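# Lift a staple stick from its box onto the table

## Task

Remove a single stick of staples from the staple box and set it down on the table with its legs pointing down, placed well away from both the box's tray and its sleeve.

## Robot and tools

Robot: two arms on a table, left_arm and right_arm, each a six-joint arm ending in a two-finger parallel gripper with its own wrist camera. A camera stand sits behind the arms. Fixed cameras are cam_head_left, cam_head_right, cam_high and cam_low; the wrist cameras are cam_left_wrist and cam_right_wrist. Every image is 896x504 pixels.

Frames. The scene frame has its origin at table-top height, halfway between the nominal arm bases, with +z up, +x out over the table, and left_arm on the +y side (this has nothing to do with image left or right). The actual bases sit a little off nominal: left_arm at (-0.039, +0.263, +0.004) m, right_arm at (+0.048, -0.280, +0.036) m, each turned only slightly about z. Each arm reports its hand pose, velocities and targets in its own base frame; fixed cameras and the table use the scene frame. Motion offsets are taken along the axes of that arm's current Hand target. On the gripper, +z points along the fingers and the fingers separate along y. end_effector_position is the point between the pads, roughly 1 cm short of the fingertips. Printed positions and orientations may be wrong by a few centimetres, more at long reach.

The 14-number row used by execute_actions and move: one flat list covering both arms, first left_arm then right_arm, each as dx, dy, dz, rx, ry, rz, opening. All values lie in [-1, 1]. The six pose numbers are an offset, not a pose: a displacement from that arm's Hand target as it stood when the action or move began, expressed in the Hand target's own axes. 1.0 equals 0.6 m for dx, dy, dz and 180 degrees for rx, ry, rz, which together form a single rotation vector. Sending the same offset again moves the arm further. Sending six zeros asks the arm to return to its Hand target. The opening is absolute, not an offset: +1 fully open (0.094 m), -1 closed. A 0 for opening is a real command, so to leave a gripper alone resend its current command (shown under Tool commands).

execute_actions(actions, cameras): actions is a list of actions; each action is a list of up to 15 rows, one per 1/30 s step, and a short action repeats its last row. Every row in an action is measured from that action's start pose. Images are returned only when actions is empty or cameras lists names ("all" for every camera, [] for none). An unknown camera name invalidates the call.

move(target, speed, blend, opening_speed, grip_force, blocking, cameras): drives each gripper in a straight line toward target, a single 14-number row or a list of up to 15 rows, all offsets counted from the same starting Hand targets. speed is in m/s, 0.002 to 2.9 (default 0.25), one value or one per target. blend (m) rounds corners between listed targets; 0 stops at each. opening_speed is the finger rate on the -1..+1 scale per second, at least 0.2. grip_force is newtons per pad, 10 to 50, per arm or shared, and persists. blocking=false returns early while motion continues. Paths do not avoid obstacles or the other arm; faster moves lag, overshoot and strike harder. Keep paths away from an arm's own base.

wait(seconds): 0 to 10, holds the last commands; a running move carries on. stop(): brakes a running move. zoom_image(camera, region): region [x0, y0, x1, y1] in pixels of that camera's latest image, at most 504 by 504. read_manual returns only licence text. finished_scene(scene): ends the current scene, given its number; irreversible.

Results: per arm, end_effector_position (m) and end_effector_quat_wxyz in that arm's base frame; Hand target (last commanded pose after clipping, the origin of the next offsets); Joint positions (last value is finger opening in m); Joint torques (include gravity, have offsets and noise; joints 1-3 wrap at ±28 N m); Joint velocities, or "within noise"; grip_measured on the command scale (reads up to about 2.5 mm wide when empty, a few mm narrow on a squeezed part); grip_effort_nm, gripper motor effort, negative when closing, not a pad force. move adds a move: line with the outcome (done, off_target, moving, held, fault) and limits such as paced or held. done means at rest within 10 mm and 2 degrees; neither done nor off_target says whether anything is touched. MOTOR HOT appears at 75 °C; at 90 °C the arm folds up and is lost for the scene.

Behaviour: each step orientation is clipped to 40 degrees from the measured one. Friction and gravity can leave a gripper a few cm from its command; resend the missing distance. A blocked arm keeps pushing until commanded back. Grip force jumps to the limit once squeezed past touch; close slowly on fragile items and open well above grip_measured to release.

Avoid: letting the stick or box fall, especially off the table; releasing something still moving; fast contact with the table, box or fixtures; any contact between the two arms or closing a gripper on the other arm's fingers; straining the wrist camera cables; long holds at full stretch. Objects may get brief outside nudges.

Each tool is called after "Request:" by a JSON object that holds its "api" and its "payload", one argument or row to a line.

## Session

Request:
{"api": "execute_actions", "payload": {
  "actions": []
}}

Request:
{"api": "zoom_image", "payload": {
  "camera": "cam_high",
  "region": [300, 120, 660, 330]
}}

Scene clock: 0.00 s.
left_arm: end_effector_position=(+0.3793, +0.0199, +0.1288) grip_measured=+1.000 grip_effort_nm=n/a end_effector_quat_wxyz=(+0.662, -0.080, +0.742, +0.077) | right_arm: end_effector_position=(+0.3760, -0.0228, +0.1225) grip_measured=+1.000 grip_effort_nm=n/a end_effector_quat_wxyz=(+0.658, +0.046, +0.751, -0.029)
Joint positions: left_arm=[-0.101 1.578 0.235 1.224 -0.322 -0.031 0.094] | right_arm=[-0.025 1.565 0.205 1.227 0.08 0.027 0.094]
Joint velocities: within noise
Joint torques (N m): no reading
Heat: left arm: 37 °C; right arm: 32 °C.
Hand target: left_arm +0.3831, +0.0206, +0.1432; +0.678, -0.088, +0.726, +0.073 | right_arm +0.3783, -0.0241, +0.1284; +0.664, +0.046, +0.746, -0.034
Tool commands: left_gripper/opening=+1.0 right_gripper/opening=+1.0

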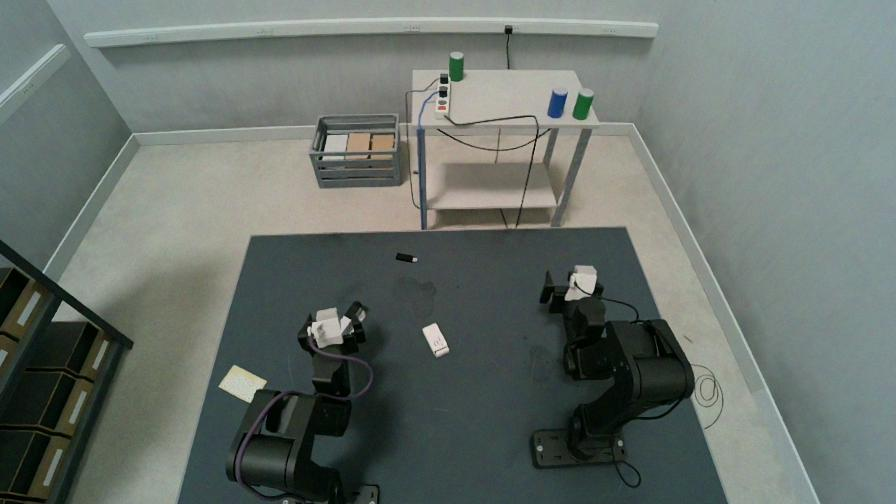

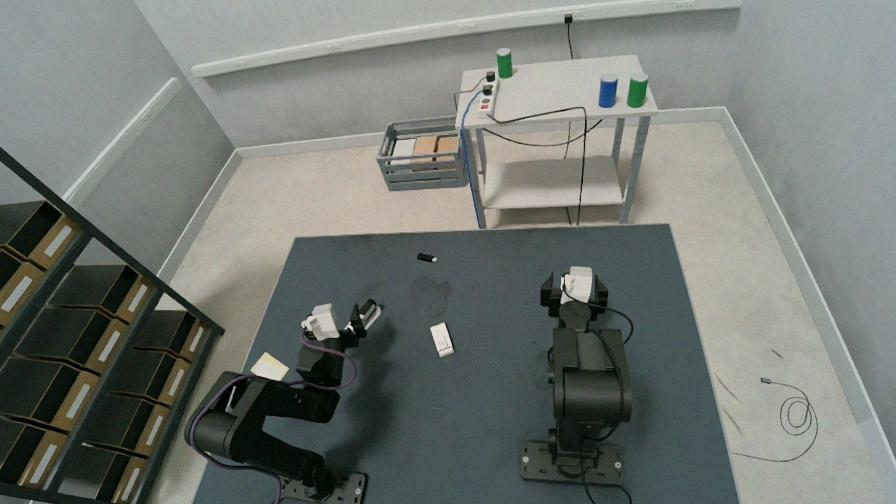

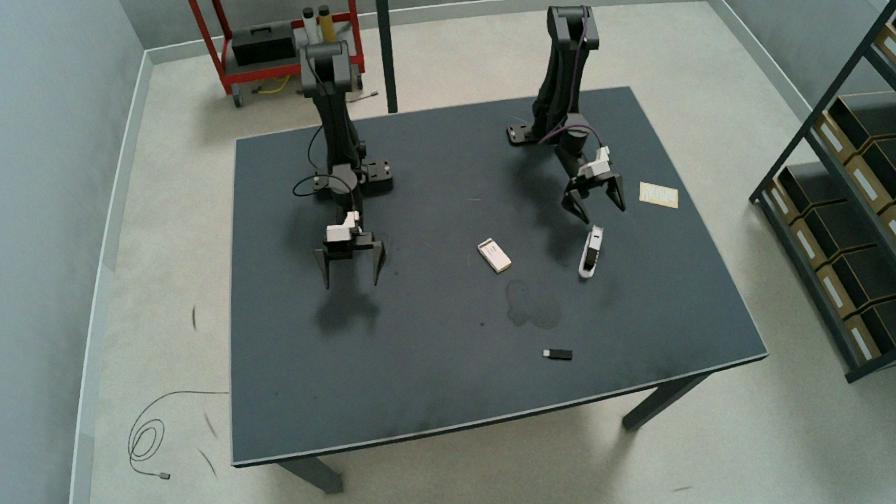

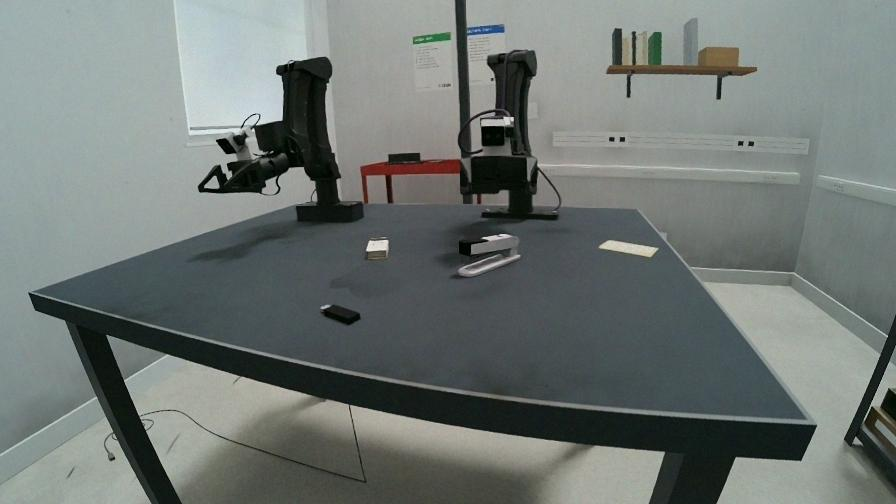

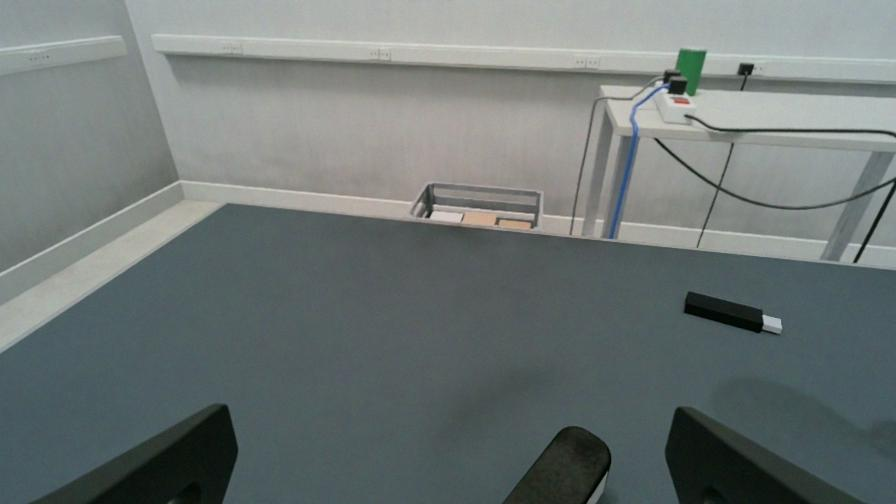

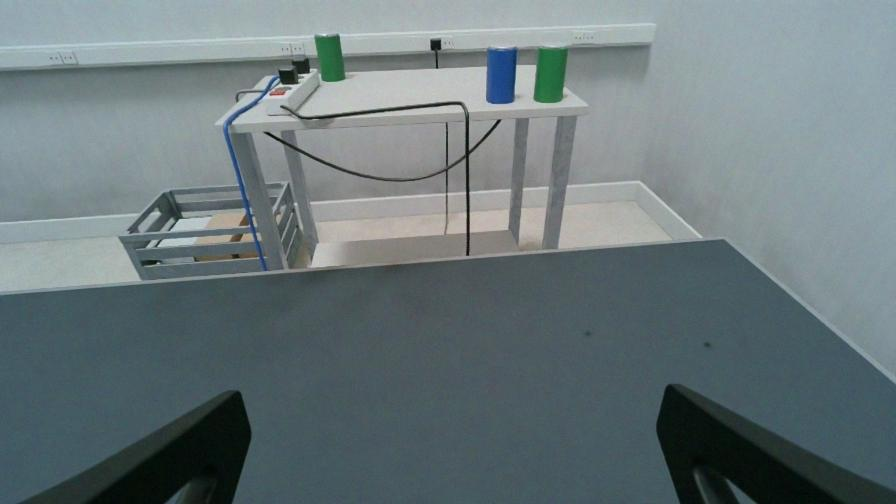

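Scaled by 1.400 from the camera's 896x504 image, which has a finer 1280x720 frame.

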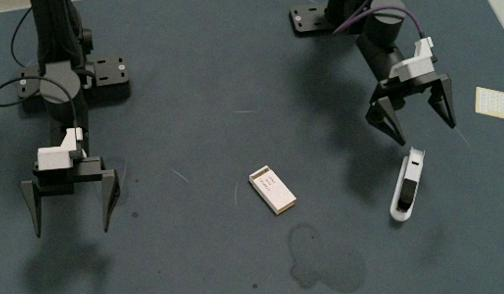

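Request:
{"api": "zoom_image", "payload": {
  "camera": "cam_high",
  "region": [465, 225, 525, 285]
}}

Request:
{"api": "zoom_image", "payload": {
  "camera": "cam_head_left",
  "region": [405, 310, 465, 370]
}}

Request:
{"api": "zoom_image", "payload": {
  "camera": "cam_low",
  "region": [350, 225, 410, 275]
}}

Scaled by 8.400 from the camera's 896x504 image, which has a finer 1280x720 frame.

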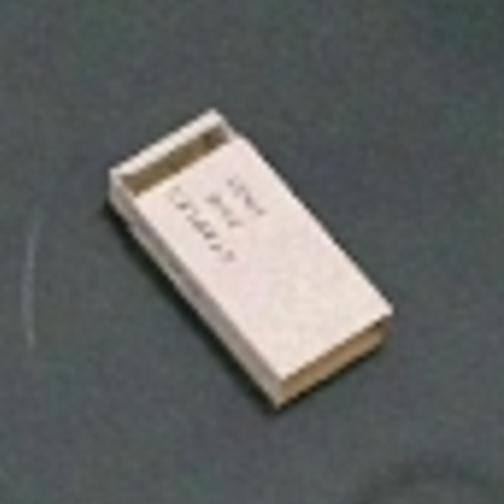

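Scaled by 8.400 from the camera's 896x504 image, which has a finer 1280x720 frame.

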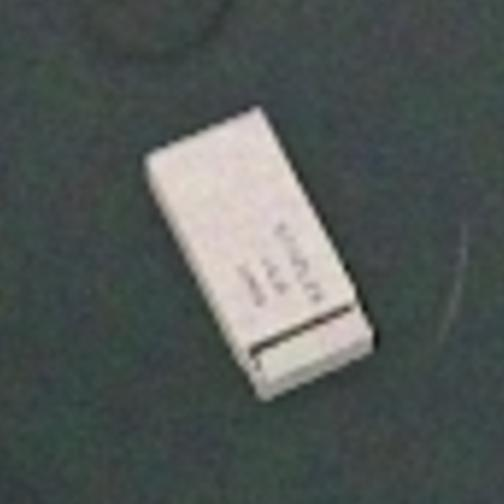

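Scaled by 8.400 from the camera's 896x504 image, which has a finer 1280x720 frame.

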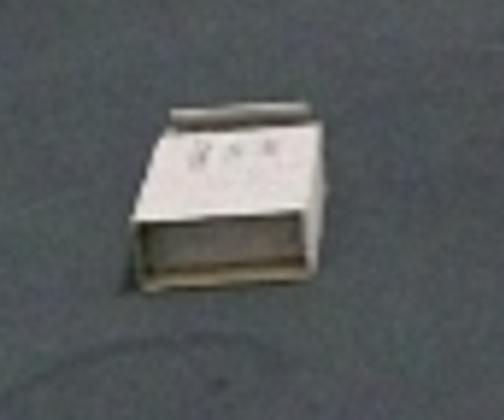

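Request:
{"api": "move", "payload": {
  "target": [0,0,0,0,0,0,1.0, -0.0036,0.5178,-0.2313,-0.1206,0.4521,-0.1408,0.06],
  "speed": 0.35,
  "cameras": ["cam_right_wrist"]
}}

Request:
{"api": "zoom_image", "payload": {
  "camera": "cam_right_wrist",
  "region": [340, 100, 560, 280]
}}

Scene clock: 85.10 s.
left_arm: end_effector_position=(+0.3793, +0.0199, +0.1288) grip_measured=+1.000 grip_effort_nm=-0.02 end_effector_quat_wxyz=(+0.662, -0.080, +0.742, +0.077) | right_arm: end_effector_position=(+0.2704, +0.2965, +0.1485) grip_measured=+0.063 grip_effort_nm=-0.16 end_effector_quat_wxyz=(+0.001, -0.216, +0.977, -0.001)
Joint positions: left_arm=[-0.101 1.578 0.235 1.224 -0.322 -0.031 0.094] | right_arm=[0.83 2.107 2.08 -1.543 0.002 0.395 0.05]
Joint torques (N m): left_arm=[-0.02 -5.79 4.38 2.16 0 0.01] | right_arm=[-0.08 -6.87 9.17 -0.15 -0.12 0.08]
Heat: left arm: 37 °C; right arm: 34 °C.
Hand target: left_arm +0.3831, +0.0206, +0.1432; +0.678, -0.088, +0.726, +0.073 | right_arm +0.2767, +0.2999, +0.1500; -0.001, -0.208, +0.978, +0.000
Off the commanded pose: left_arm 0.015 m, 3 deg | right_arm 0.007 m, 1 deg.
joint sent to its limit (right arm) — joint 4 (wrist pitch), lower limit. The joint targets are off in position, not in orientation.
move: off_target (left_arm)
Images, in order (width x height): cam_right_wrist 896x504.

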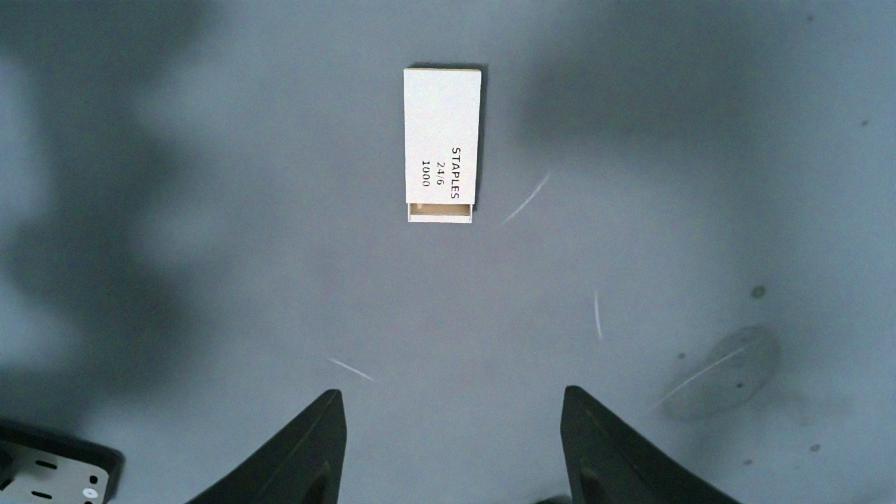

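Scaled by 2.291 from the camera's 896x504 image, which has a finer 1280x720 frame.

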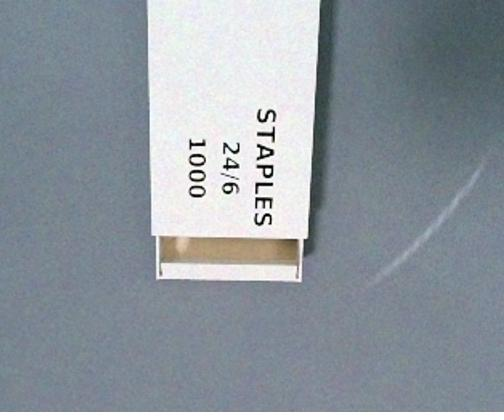

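Request:
{"api": "move", "payload": {
  "target": [0,0,0,0,0,0,1.0, 0.0412,0.0058,0.2,0,0,0.0061,0.06],
  "speed": 0.2,
  "cameras": ["cam_right_wrist"]
}}

Request:
{"api": "zoom_image", "payload": {
  "camera": "cam_right_wrist",
  "region": [340, 180, 560, 340]
}}

Scene clock: 127.67 s.
left_arm: end_effector_position=(+0.3793, +0.0199, +0.1288) grip_measured=+1.000 grip_effort_nm=-0.02 end_effector_quat_wxyz=(+0.662, -0.080, +0.742, +0.077) | right_arm: end_effector_position=(+0.2520, +0.2907, +0.0214) grip_measured=+0.063 grip_effort_nm=-0.16 end_effector_quat_wxyz=(-0.016, -0.203, +0.979, -0.013)
Joint positions: left_arm=[-0.101 1.578 0.235 1.224 -0.322 -0.031 0.094] | right_arm=[0.854 2.104 1.565 -1.072 0.001 0.444 0.05]
Joint torques (N m): left_arm=[-0.02 -5.81 4.4 2.16 -0.01 0.01] | right_arm=[0.39 -11.4 4.01 0.12 -0.11 0.13]
Heat: left arm: 37 °C; right arm: 37 °C.
Hand target: left_arm +0.3831, +0.0206, +0.1432; +0.678, -0.088, +0.726, +0.073 | right_arm +0.2526, +0.2931, +0.0300; -0.001, -0.199, +0.980, +0.000
Off the commanded pose: left_arm 0.015 m, 3 deg | right_arm 0.009 m, 2 deg.
move: off_target (left_arm)
Images, in order (width x height): cam_right_wrist 896x504.

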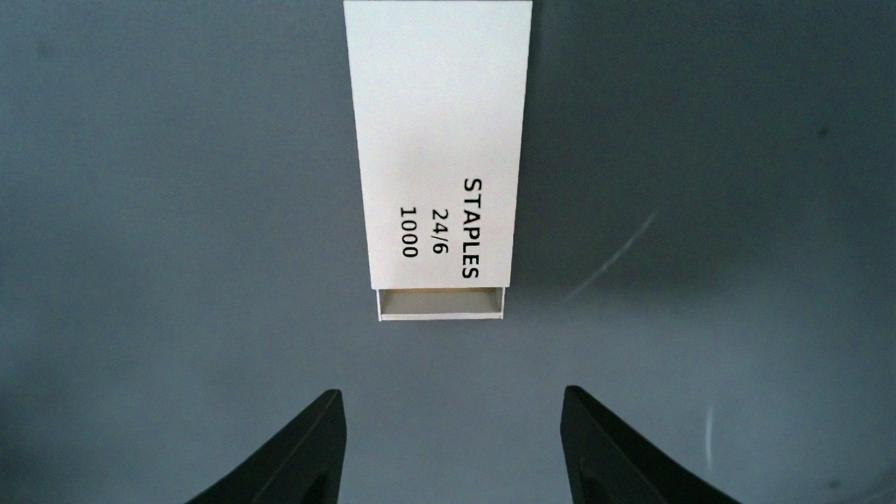

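Scaled by 2.291 from the camera's 896x504 image, which has a finer 1280x720 frame.

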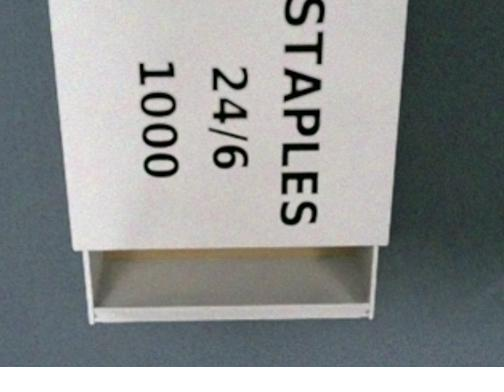

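Request:
{"api": "move", "payload": {
  "target": [0,0,0,0,0,0,1.0, -0.0038,0.0022,0.0667,0,0,0,0.06],
  "speed": 0.1,
  "cameras": ["cam_right_wrist"]
}}

Scene clock: 163.70 s.
left_arm: end_effector_position=(+0.3793, +0.0199, +0.1288) grip_measured=+1.000 grip_effort_nm=-0.02 end_effector_quat_wxyz=(+0.662, -0.080, +0.742, +0.077) | right_arm: end_effector_position=(+0.2565, +0.2960, +0.0026) grip_measured=+0.063 grip_effort_nm=-0.16 end_effector_quat_wxyz=(+0.005, -0.204, +0.979, +0.004)
Joint positions: left_arm=[-0.101 1.578 0.235 1.224 -0.322 -0.031 0.094] | right_arm=[0.854 2.104 1.486 -0.941 0.001 0.444 0.05]
Joint torques (N m): left_arm=[-0.03 -5.81 4.4 2.16 -0.01 0.01] | right_arm=[0.44 -7.1 4.19 0.25 -0.11 0.1]
Heat: left arm: 37 °C; right arm: 34 °C.
Hand target: left_arm +0.3831, +0.0206, +0.1432; +0.678, -0.088, +0.726, +0.073 | right_arm +0.2542, +0.2952, -0.0100; -0.001, -0.199, +0.980, +0.000
Off the commanded pose: left_arm 0.015 m, 3 deg | right_arm 0.013 m, 1 deg.
move: off_target (left_arm, right_arm)
Images, in order (width x height): cam_right_wrist 896x504.

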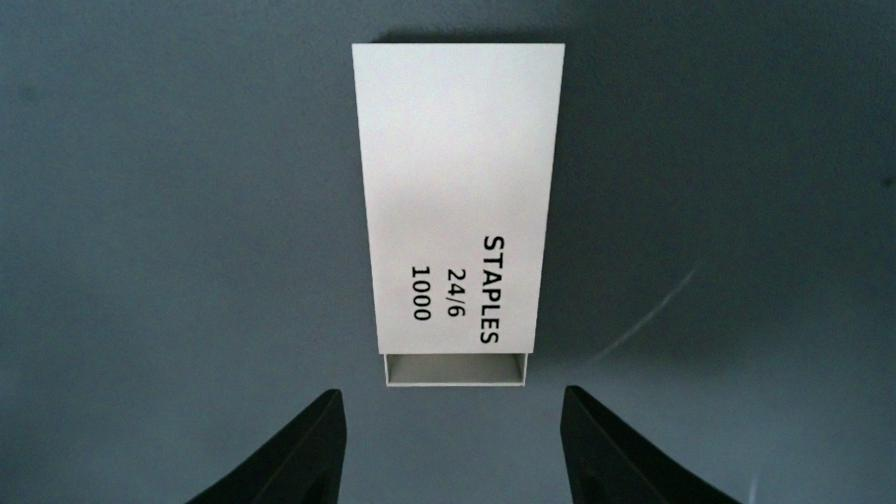

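Request:
{"api": "move", "payload": {
  "target": [0,0,0,0,0,0,1.0, 0.0115,-0.006,0.0333,0,0,0,0.06],
  "speed": 0.06,
  "cameras": ["cam_right_wrist"]
}}

Scene clock: 186.00 s.
left_arm: end_effector_position=(+0.3793, +0.0199, +0.1288) grip_measured=+1.000 grip_effort_nm=-0.02 end_effector_quat_wxyz=(+0.662, -0.080, +0.742, +0.077) | right_arm: end_effector_position=(+0.2521, +0.2908, -0.0154) grip_measured=+0.063 grip_effort_nm=-0.16 end_effector_quat_wxyz=(+0.007, -0.204, +0.979, +0.005)
Joint positions: left_arm=[-0.101 1.578 0.235 1.224 -0.322 -0.031 0.094] | right_arm=[0.854 2.104 1.408 -0.858 0.001 0.444 0.05]
Joint torques (N m): left_arm=[-0.03 -5.81 4.38 2.16 0 0.01] | right_arm=[0.4 -6.54 4.11 0.27 -0.1 0.1]
Heat: left arm: 36 °C; right arm: 34 °C.
Hand target: left_arm +0.3831, +0.0206, +0.1432; +0.678, -0.088, +0.726, +0.073 | right_arm +0.2492, +0.2892, -0.0300; -0.001, -0.199, +0.980, +0.000
Off the commanded pose: left_arm 0.015 m, 3 deg | right_arm 0.015 m, 1 deg.
move: off_target (left_arm, right_arm)
Images, in order (width x height): cam_right_wrist 896x504.

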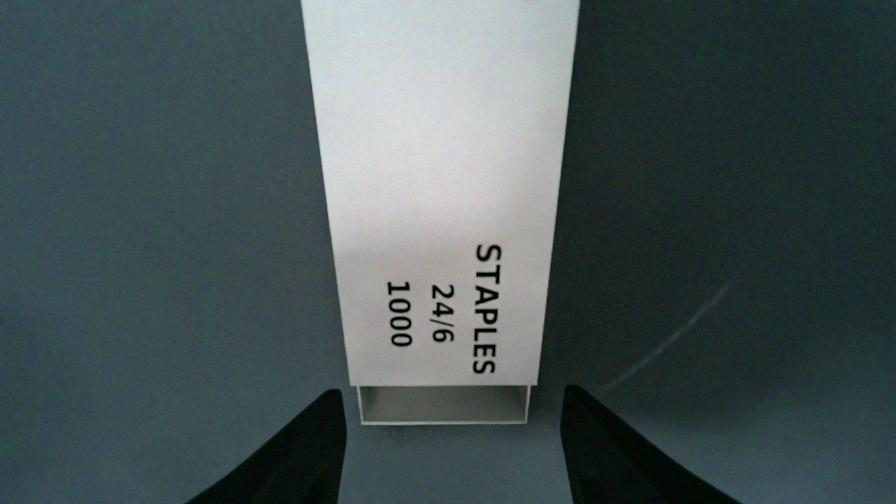

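Request:
{"api": "move", "payload": {
  "target": [0,0,0,0,0,0,1.0, -0.0017,0.0017,0.0133,0,0,0,0.06],
  "speed": 0.04,
  "cameras": ["cam_right_wrist"]
}}

Scene clock: 198.00 s.
left_arm: end_effector_position=(+0.3793, +0.0199, +0.1288) grip_measured=+1.000 grip_effort_nm=-0.02 end_effector_quat_wxyz=(+0.662, -0.080, +0.742, +0.077) | right_arm: end_effector_position=(+0.2541, +0.2931, -0.0226) grip_measured=+0.063 grip_effort_nm=-0.16 end_effector_quat_wxyz=(+0.008, -0.203, +0.979, +0.006)
Joint positions: left_arm=[-0.101 1.578 0.235 1.224 -0.322 -0.031 0.094] | right_arm=[0.854 2.124 1.408 -0.835 0.001 0.446 0.05]
Joint torques (N m): left_arm=[-0.01 -5.81 4.4 2.16 -0.01 0.01] | right_arm=[0.49 -6.68 3.75 0.21 -0.11 0.12]
Heat: left arm: 36 °C; right arm: 34 °C.
Hand target: left_arm +0.3831, +0.0206, +0.1432; +0.678, -0.088, +0.726, +0.073 | right_arm +0.2497, +0.2905, -0.0380; -0.001, -0.199, +0.980, +0.000
Off the commanded pose: left_arm 0.015 m, 3 deg | right_arm 0.016 m, 1 deg.
move: off_target (left_arm, right_arm)
Images, in order (width x height): cam_right_wrist 896x504.

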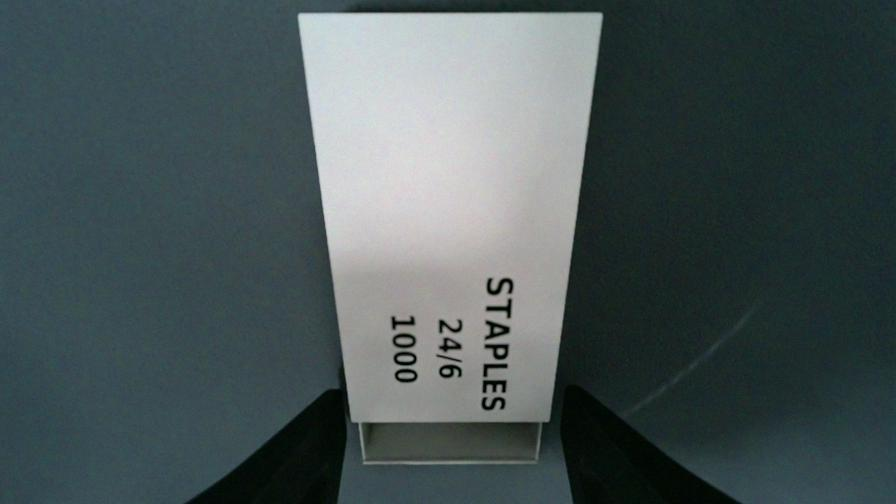

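Request:
{"api": "move", "payload": {
  "target": [0,0,0,0,0,0,1.0, 0,0,0,0,0,0,-0.38],
  "grip_force": [50, 14],
  "cameras": ["cam_right_wrist"]
}}

Scene clock: 214.17 s.
left_arm: end_effector_position=(+0.3793, +0.0199, +0.1288) grip_measured=+1.000 grip_effort_nm=-0.02 end_effector_quat_wxyz=(+0.662, -0.080, +0.742, +0.077) | right_arm: end_effector_position=(+0.2543, +0.2934, -0.0226) grip_measured=-0.217 grip_effort_nm=-0.38 end_effector_quat_wxyz=(+0.009, -0.203, +0.979, +0.006)
Joint positions: left_arm=[-0.101 1.578 0.235 1.224 -0.322 -0.031 0.094] | right_arm=[0.854 2.124 1.408 -0.833 0.001 0.446 0.037]
Joint torques (N m): left_arm=[-0.02 -5.81 4.4 2.16 -0.01 0.01] | right_arm=[0.49 -6.68 3.79 0.24 -0.11 0.11]
Heat: left arm: 36 °C; right arm: 33 °C.
Hand target: left_arm +0.3831, +0.0206, +0.1432; +0.678, -0.088, +0.726, +0.073 | right_arm +0.2497, +0.2905, -0.0380; -0.001, -0.199, +0.980, +0.000
Off the commanded pose: left_arm 0.015 m, 3 deg | right_arm 0.016 m, 1 deg.
grip_force (N): 50, 14
move: off_target (left_arm, right_arm)
Images, in order (width x height): cam_right_wrist 896x504.

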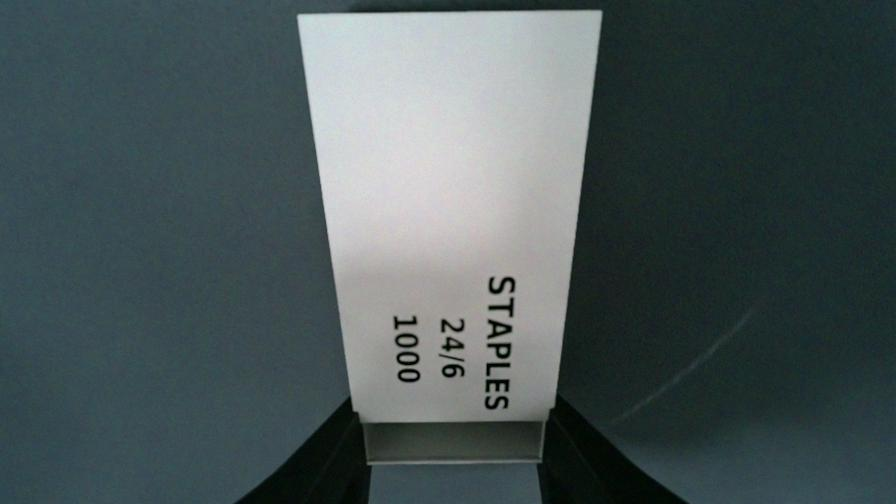

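Request:
{"api": "move", "payload": {
  "target": [0,0,0,0,0,0,1.0, 0.0417,-0.0005,-0.01,0,0,0,-0.38],
  "speed": 0.05,
  "cameras": ["cam_right_wrist", "cam_high"]
}}

Scene clock: 228.50 s.
left_arm: end_effector_position=(+0.3793, +0.0199, +0.1288) grip_measured=+1.000 grip_effort_nm=-0.02 end_effector_quat_wxyz=(+0.662, -0.080, +0.742, +0.077) | right_arm: end_effector_position=(+0.2451, +0.2897, -0.0233) grip_measured=-0.217 grip_effort_nm=-0.39 end_effector_quat_wxyz=(+0.025, -0.199, +0.980, +0.010)
Joint positions: left_arm=[-0.101 1.578 0.235 1.224 -0.322 -0.031 0.094] | right_arm=[0.873 2.071 1.321 -0.769 0.014 0.472 0.037]
Joint torques (N m): left_arm=[-0.02 -5.81 4.41 2.16 -0.01 0.01] | right_arm=[0.68 -8.29 2.58 -0.1 -0.11 0.14]
Heat: left arm: 37 °C; right arm: 33 °C.
Hand target: left_arm +0.3831, +0.0206, +0.1432; +0.678, -0.088, +0.726, +0.073 | right_arm +0.2268, +0.2805, -0.0320; -0.001, -0.199, +0.980, +0.000
Off the commanded pose: left_arm 0.015 m, 3 deg | right_arm 0.022 m, 3 deg.
grip_force (N): 50, 14
move: off_target (left_arm, right_arm)
Images, in order (width x height): cam_high 896x504, cam_right_wrist 896x504.

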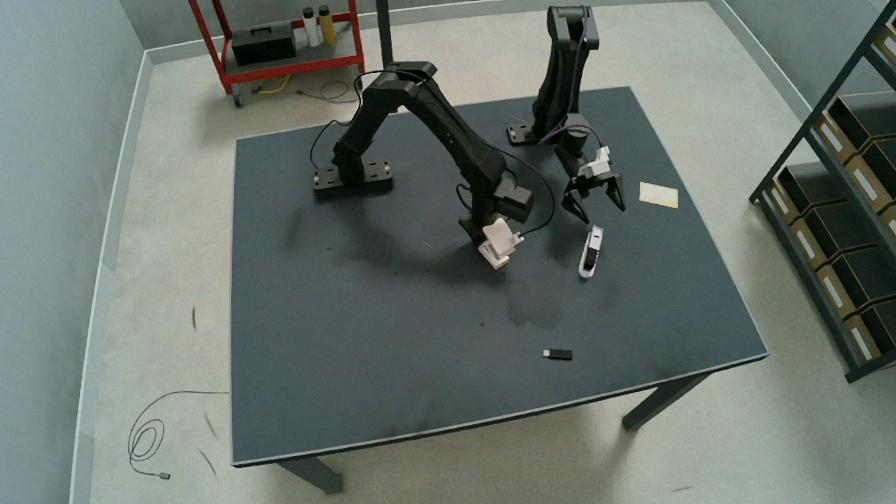

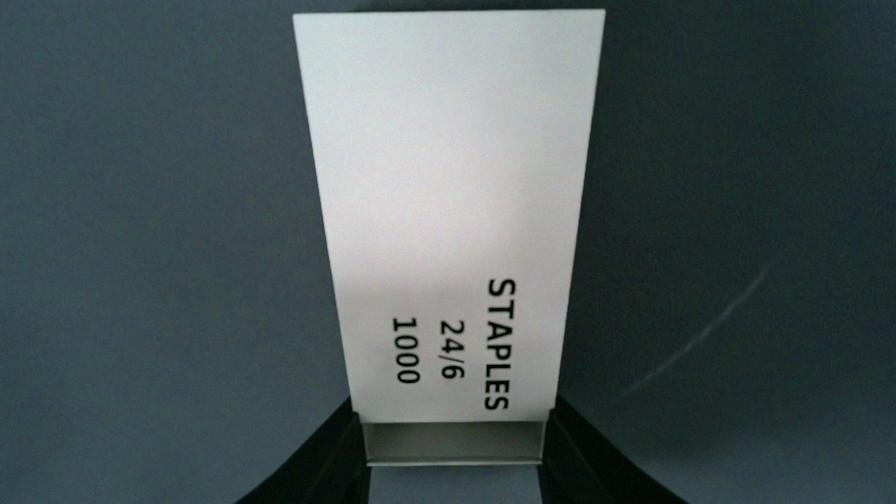

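Request:
{"api": "move", "payload": {
  "target": [
    [0,0,0,0,0,0,0.06, 0,0,0,0,0,0,0.06],
    [0,0,0,0,0,0,0.06, 0,0,-0.1033,0,0,0,0.06],
    [0,0,0,0,0,0,0.06, 0.05,0.0013,-0.1033,0,-0.2889,-0.0036,0.06],
    [0.0647,-0.3882,-0.0573,-0.0517,0.4756,-0.0486,0.06, 0.05,0.0013,-0.1033,0,-0.2889,-0.0036,0.06]
  ],
  "speed": 0.25,
  "blend": [0, 0.02, 0.01, 0],
  "grip_force": 50,
  "cameras": ["cam_left_wrist", "cam_right_wrist"]
}}

Scene clock: 489.03 s.
left_arm: end_effector_position=(+0.3984, -0.2092, +0.1037) grip_measured=+0.062 grip_effort_nm=-0.12 end_effector_quat_wxyz=(-0.005, -0.210, +0.978, +0.003) | right_arm: end_effector_position=(+0.1938, +0.2734, +0.0253) grip_measured=+0.057 grip_effort_nm=0.12 end_effector_quat_wxyz=(+0.410, -0.198, +0.886, +0.085)
Joint positions: left_arm=[-0.485 2.35 2.3 -1.533 0.003 -0.908 0.05] | right_arm=[1.259 1.542 0.479 0.161 0.599 0.605 0.05]
Joint torques (N m): left_arm=[-0.46 -11.22 8.65 0.29 0.07 -0.13] | right_arm=[0.21 -4.38 3.56 1.34 0.6 0]
Heat: left arm: 40 °C; right arm: 35 °C.
Hand target: left_arm +0.4000, -0.2151, +0.1100; +0.000, -0.214, +0.977, +0.000 | right_arm +0.1989, +0.2695, +0.0301; +0.429, -0.184, +0.880, +0.087
Off the commanded pose: left_arm 0.009 m, 1 deg | right_arm 0.008 m, 3 deg.
move: off_target (right_arm)
Images, in order (width x height): cam_left_wrist 896x504, cam_right_wrist 896x504.

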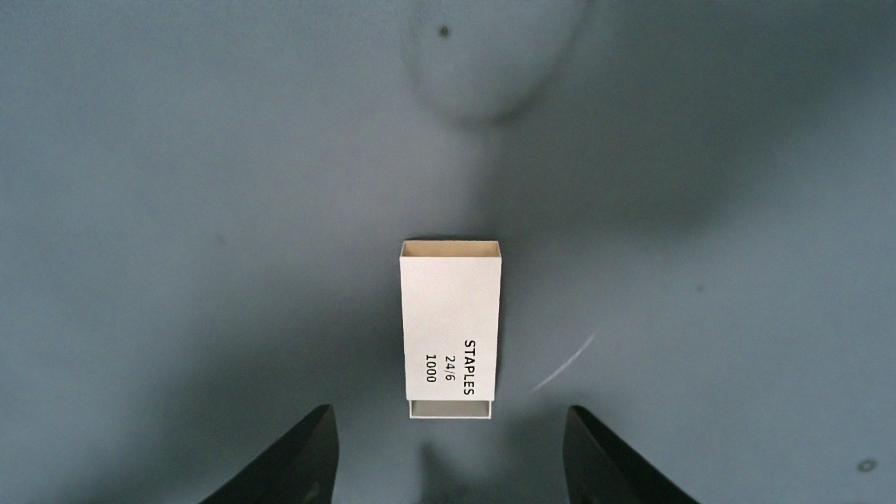

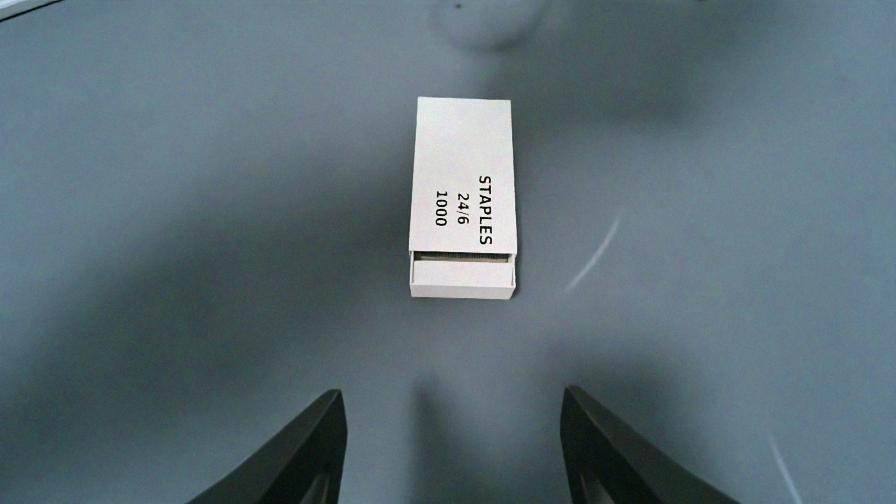

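Request:
{"api": "zoom_image", "payload": {
  "camera": "cam_right_wrist",
  "region": [390, 220, 540, 310]
}}

Request:
{"api": "zoom_image", "payload": {
  "camera": "cam_left_wrist",
  "region": [380, 220, 530, 440]
}}

Scaled by 3.360 from the camera's 896x504 image, which has a finer 1280x720 frame.

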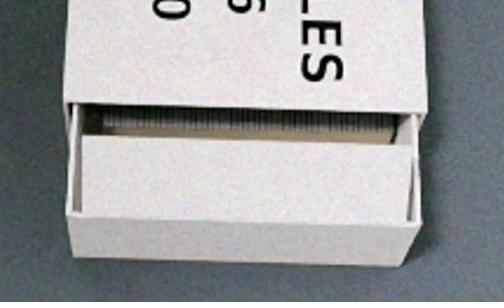

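Scaled by 2.291 from the camera's 896x504 image, which has a finer 1280x720 frame.

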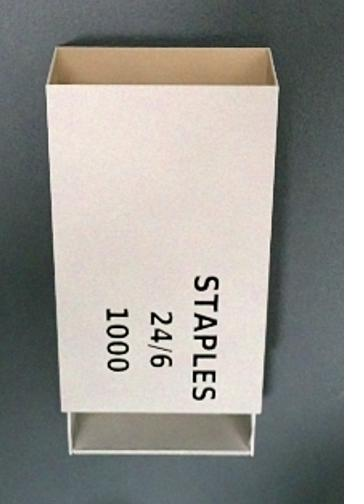

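Request:
{"api": "move", "payload": {
  "target": [0.0167,0,0.0917,0,0,0,0.06, 0.0057,-0.0097,0.0695,0,0,0,0.06],
  "speed": 0.15,
  "cameras": ["cam_left_wrist", "cam_right_wrist"]
}}

Scene clock: 556.70 s.
left_arm: end_effector_position=(+0.3847, -0.2129, +0.0384) grip_measured=+0.062 grip_effort_nm=-0.12 end_effector_quat_wxyz=(-0.027, -0.208, +0.978, +0.021) | right_arm: end_effector_position=(+0.2301, +0.2732, +0.0034) grip_measured=+0.057 grip_effort_nm=0.12 end_effector_quat_wxyz=(+0.425, -0.186, +0.883, +0.077)
Joint positions: left_arm=[-0.506 2.35 2.037 -1.327 0.004 -0.925 0.05] | right_arm=[1.141 1.712 0.479 0.399 0.564 0.504 0.05]
Joint torques (N m): left_arm=[-0.5 -16.65 3.55 0.69 0.06 -0.14] | right_arm=[-0.34 -3.49 3.67 1.42 0.11 0.01]
Heat: left arm: 38 °C; right arm: 31 °C.
Hand target: left_arm +0.3909, -0.2193, +0.0550; +0.000, -0.214, +0.977, +0.000 | right_arm +0.2295, +0.2763, +0.0017; +0.429, -0.184, +0.880, +0.087
Off the commanded pose: left_arm 0.019 m, 4 deg | right_arm 0.004 m, 1 deg.
move: off_target (left_arm)
Images, in order (width x height): cam_left_wrist 896x504, cam_right_wrist 896x504.

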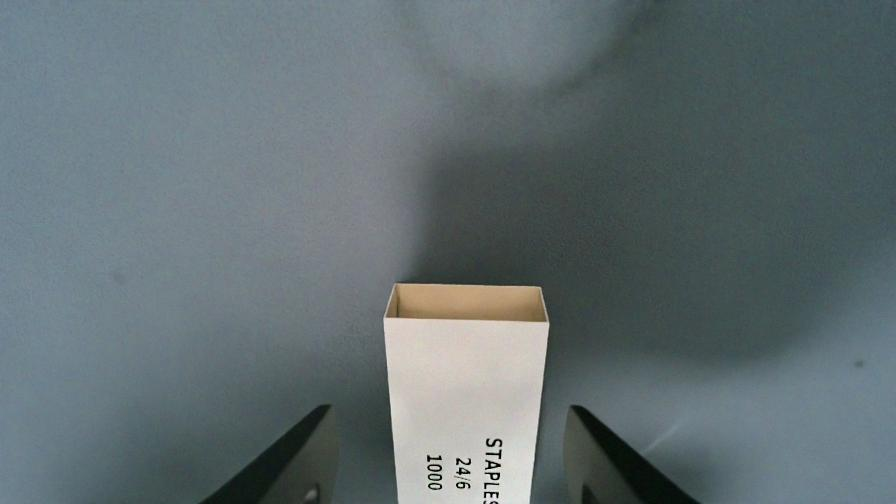

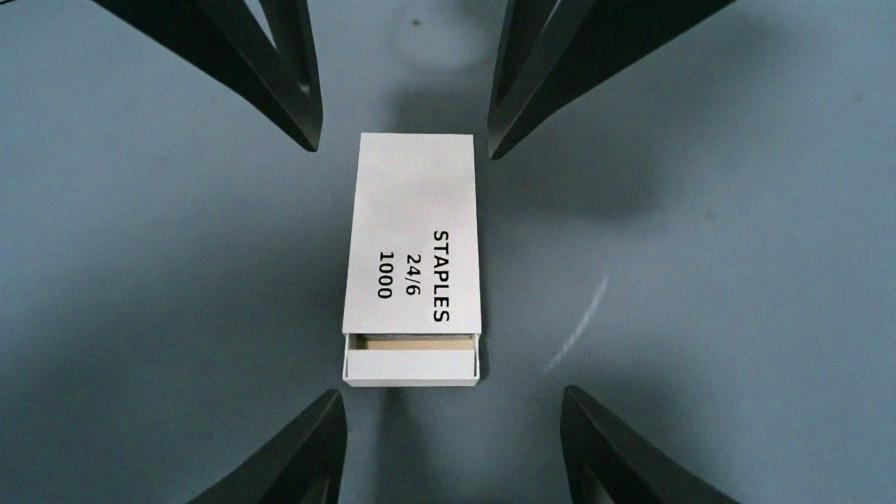

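Request:
{"api": "move", "payload": {
  "target": [-0.0094,-0.0051,0.0317,0.0167,-0.014,0,0.06, 0.0098,0.0188,0.025,-0.0066,0,-0.0051,0.06],
  "speed": 0.08,
  "cameras": ["cam_left_wrist", "cam_right_wrist"]
}}

Scene clock: 595.67 s.
left_arm: end_effector_position=(+0.3866, -0.2154, +0.0135) grip_measured=+0.062 grip_effort_nm=-0.12 end_effector_quat_wxyz=(-0.009, -0.207, +0.978, +0.003) | right_arm: end_effector_position=(+0.2287, +0.2771, -0.0176) grip_measured=+0.057 grip_effort_nm=0.12 end_effector_quat_wxyz=(+0.417, -0.202, +0.883, +0.073)
Joint positions: left_arm=[-0.508 2.317 1.884 -1.154 0.007 -0.925 0.05] | right_arm=[1.141 1.812 0.479 0.484 0.545 0.481 0.05]
Joint torques (N m): left_arm=[-0.08 -17.77 3.56 0.82 -0.02 -0.09] | right_arm=[-0.28 -3.77 5.27 1.42 0.11 0.01]
Heat: left arm: 35 °C; right arm: 33 °C.
Hand target: left_arm +0.3973, -0.2198, +0.0359; +0.027, -0.214, +0.976, -0.021 | right_arm +0.2325, +0.2898, -0.0122; +0.428, -0.196, +0.878, +0.093
Off the commanded pose: left_arm 0.025 m, 5 deg | right_arm 0.014 m, 3 deg.
move: off_target (left_arm, right_arm)
Images, in order (width x height): cam_left_wrist 896x504, cam_right_wrist 896x504.

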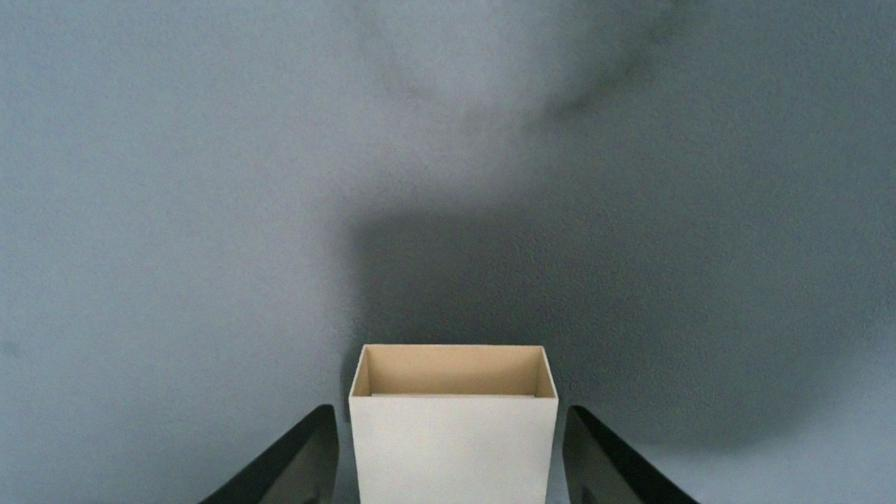

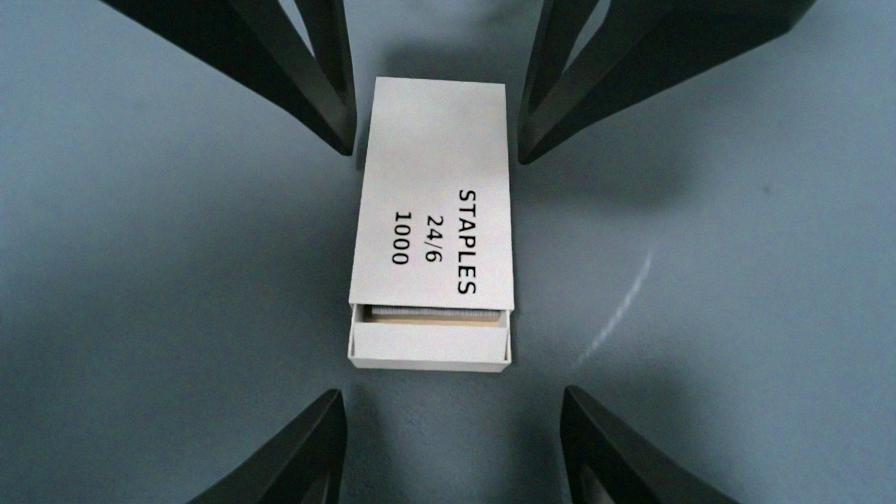

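Request:
{"api": "move", "payload": {
  "target": [-0.0102,0,-0.005,0,0,0,0.06, -0.011,0.0063,0.0138,0,0,0,0.06],
  "speed": 0.05,
  "cameras": ["cam_left_wrist", "cam_right_wrist"]
}}

Scene clock: 632.80 s.
left_arm: end_effector_position=(+0.3866, -0.2154, +0.0135) grip_measured=+0.062 grip_effort_nm=-0.12 end_effector_quat_wxyz=(-0.009, -0.207, +0.978, +0.003) | right_arm: end_effector_position=(+0.2305, +0.2849, -0.0197) grip_measured=+0.057 grip_effort_nm=0.12 end_effector_quat_wxyz=(+0.415, -0.209, +0.882, +0.075)
Joint positions: left_arm=[-0.508 2.317 1.884 -1.154 0.007 -0.925 0.05] | right_arm=[1.141 1.838 0.505 0.488 0.534 0.469 0.05]
Joint torques (N m): left_arm=[0.43 -16.7 6.17 0.64 -0.03 0.03] | right_arm=[-0.51 -3.92 6.52 1.33 0.11 0]
Heat: left arm: 48 °C; right arm: 33 °C.
Hand target: left_arm +0.4026, -0.2171, +0.0392; +0.027, -0.214, +0.976, -0.021 | right_arm +0.2405, +0.2977, -0.0122; +0.428, -0.196, +0.878, +0.093
Off the commanded pose: left_arm 0.030 m, 5 deg | right_arm 0.018 m, 3 deg.
move: off_target (left_arm, right_arm)
Images, in order (width x height): cam_left_wrist 896x504, cam_right_wrist 896x504.

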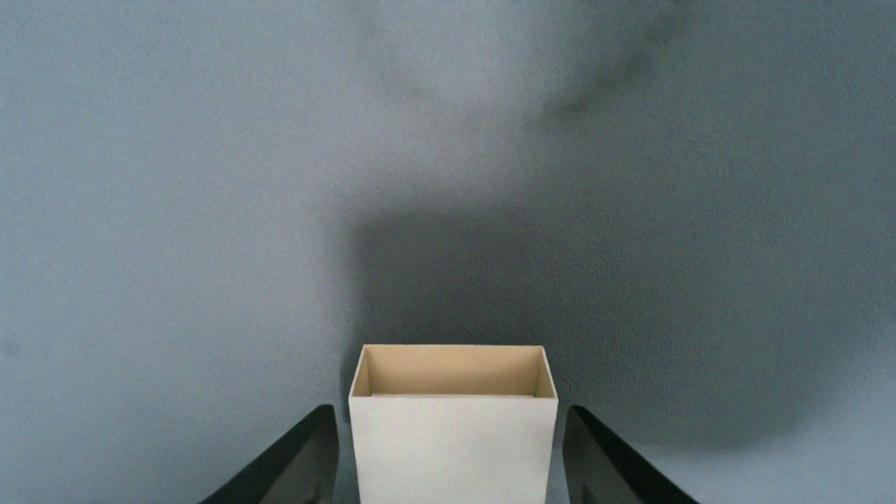

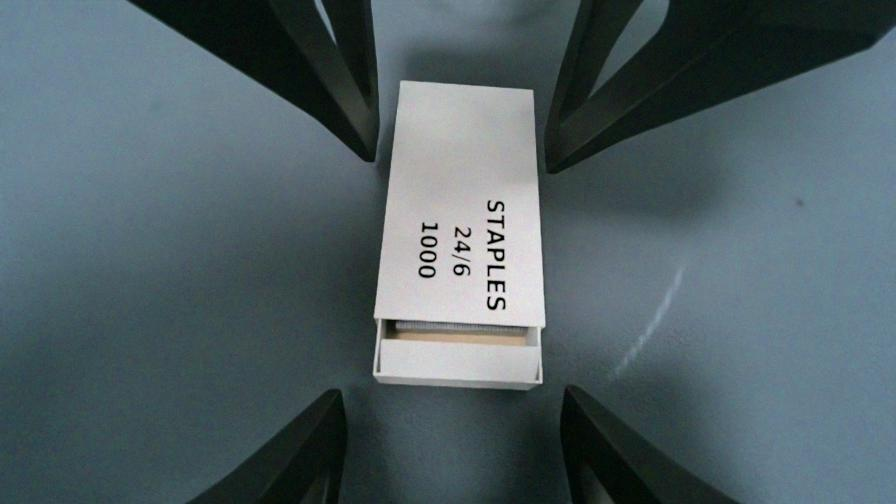

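Request:
{"api": "move", "payload": {
  "target": [-0.0167,0,-0.003,0,0,0,0.06, 0,0,0,0,-0.022,0.017,0.06],
  "speed": 0.05,
  "cameras": ["cam_left_wrist", "cam_right_wrist"]
}}

Scene clock: 674.53 s.
left_arm: end_effector_position=(+0.3958, -0.2127, +0.0191) grip_measured=+0.062 grip_effort_nm=-0.12 end_effector_quat_wxyz=(+0.000, -0.215, +0.977, -0.005) | right_arm: end_effector_position=(+0.2386, +0.2980, -0.0130) grip_measured=+0.057 grip_effort_nm=0.12 end_effector_quat_wxyz=(+0.443, -0.182, +0.871, +0.108)
Joint positions: left_arm=[-0.492 2.317 1.907 -1.154 0.007 -0.925 0.05] | right_arm=[1.141 1.884 0.505 0.626 0.547 0.489 0.05]
Joint torques (N m): left_arm=[0.44 -14.35 8.73 0.44 -0.02 0.11] | right_arm=[0.38 -4.11 3.36 1.52 0.48 0.12]
Heat: left arm: 49 °C; right arm: 34 °C.
Hand target: left_arm +0.4116, -0.2129, +0.0414; +0.027, -0.214, +0.976, -0.021 | right_arm +0.2405, +0.2977, -0.0122; +0.455, -0.169, +0.867, +0.111
Off the commanded pose: left_arm 0.027 m, 4 deg | right_arm 0.002 m, 2 deg.
move: off_target (left_arm)
Images, in order (width x height): cam_left_wrist 896x504, cam_right_wrist 896x504.

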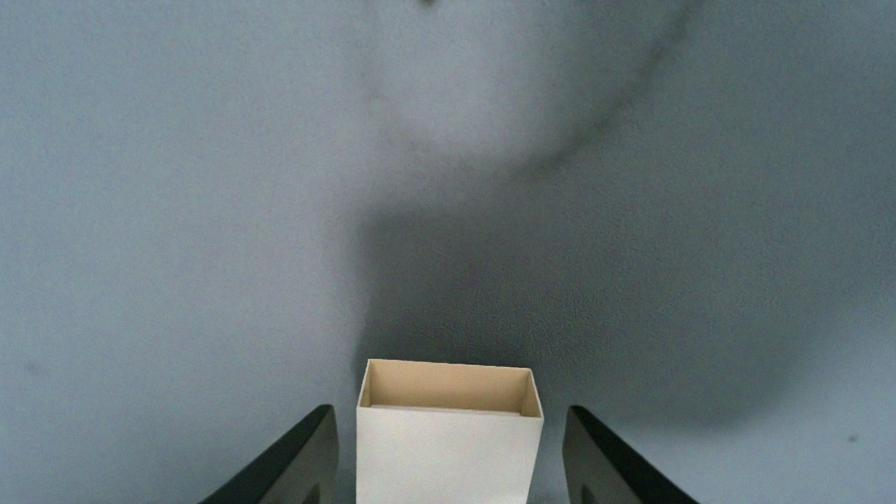

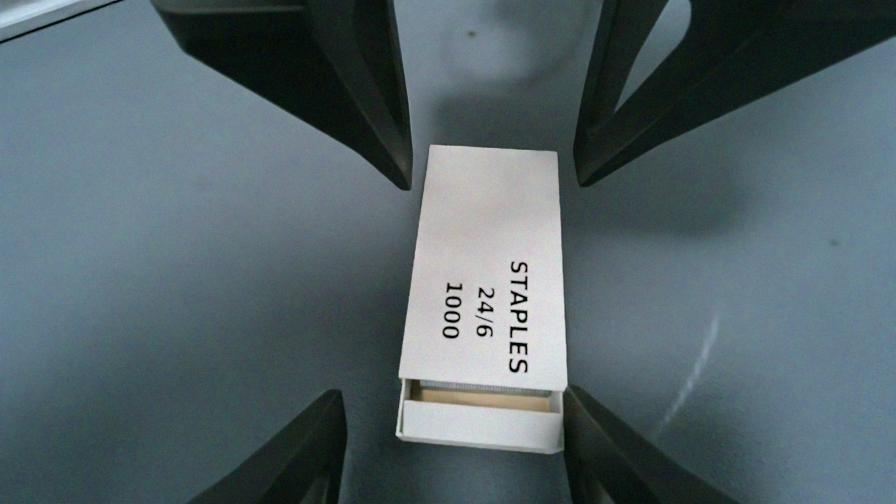

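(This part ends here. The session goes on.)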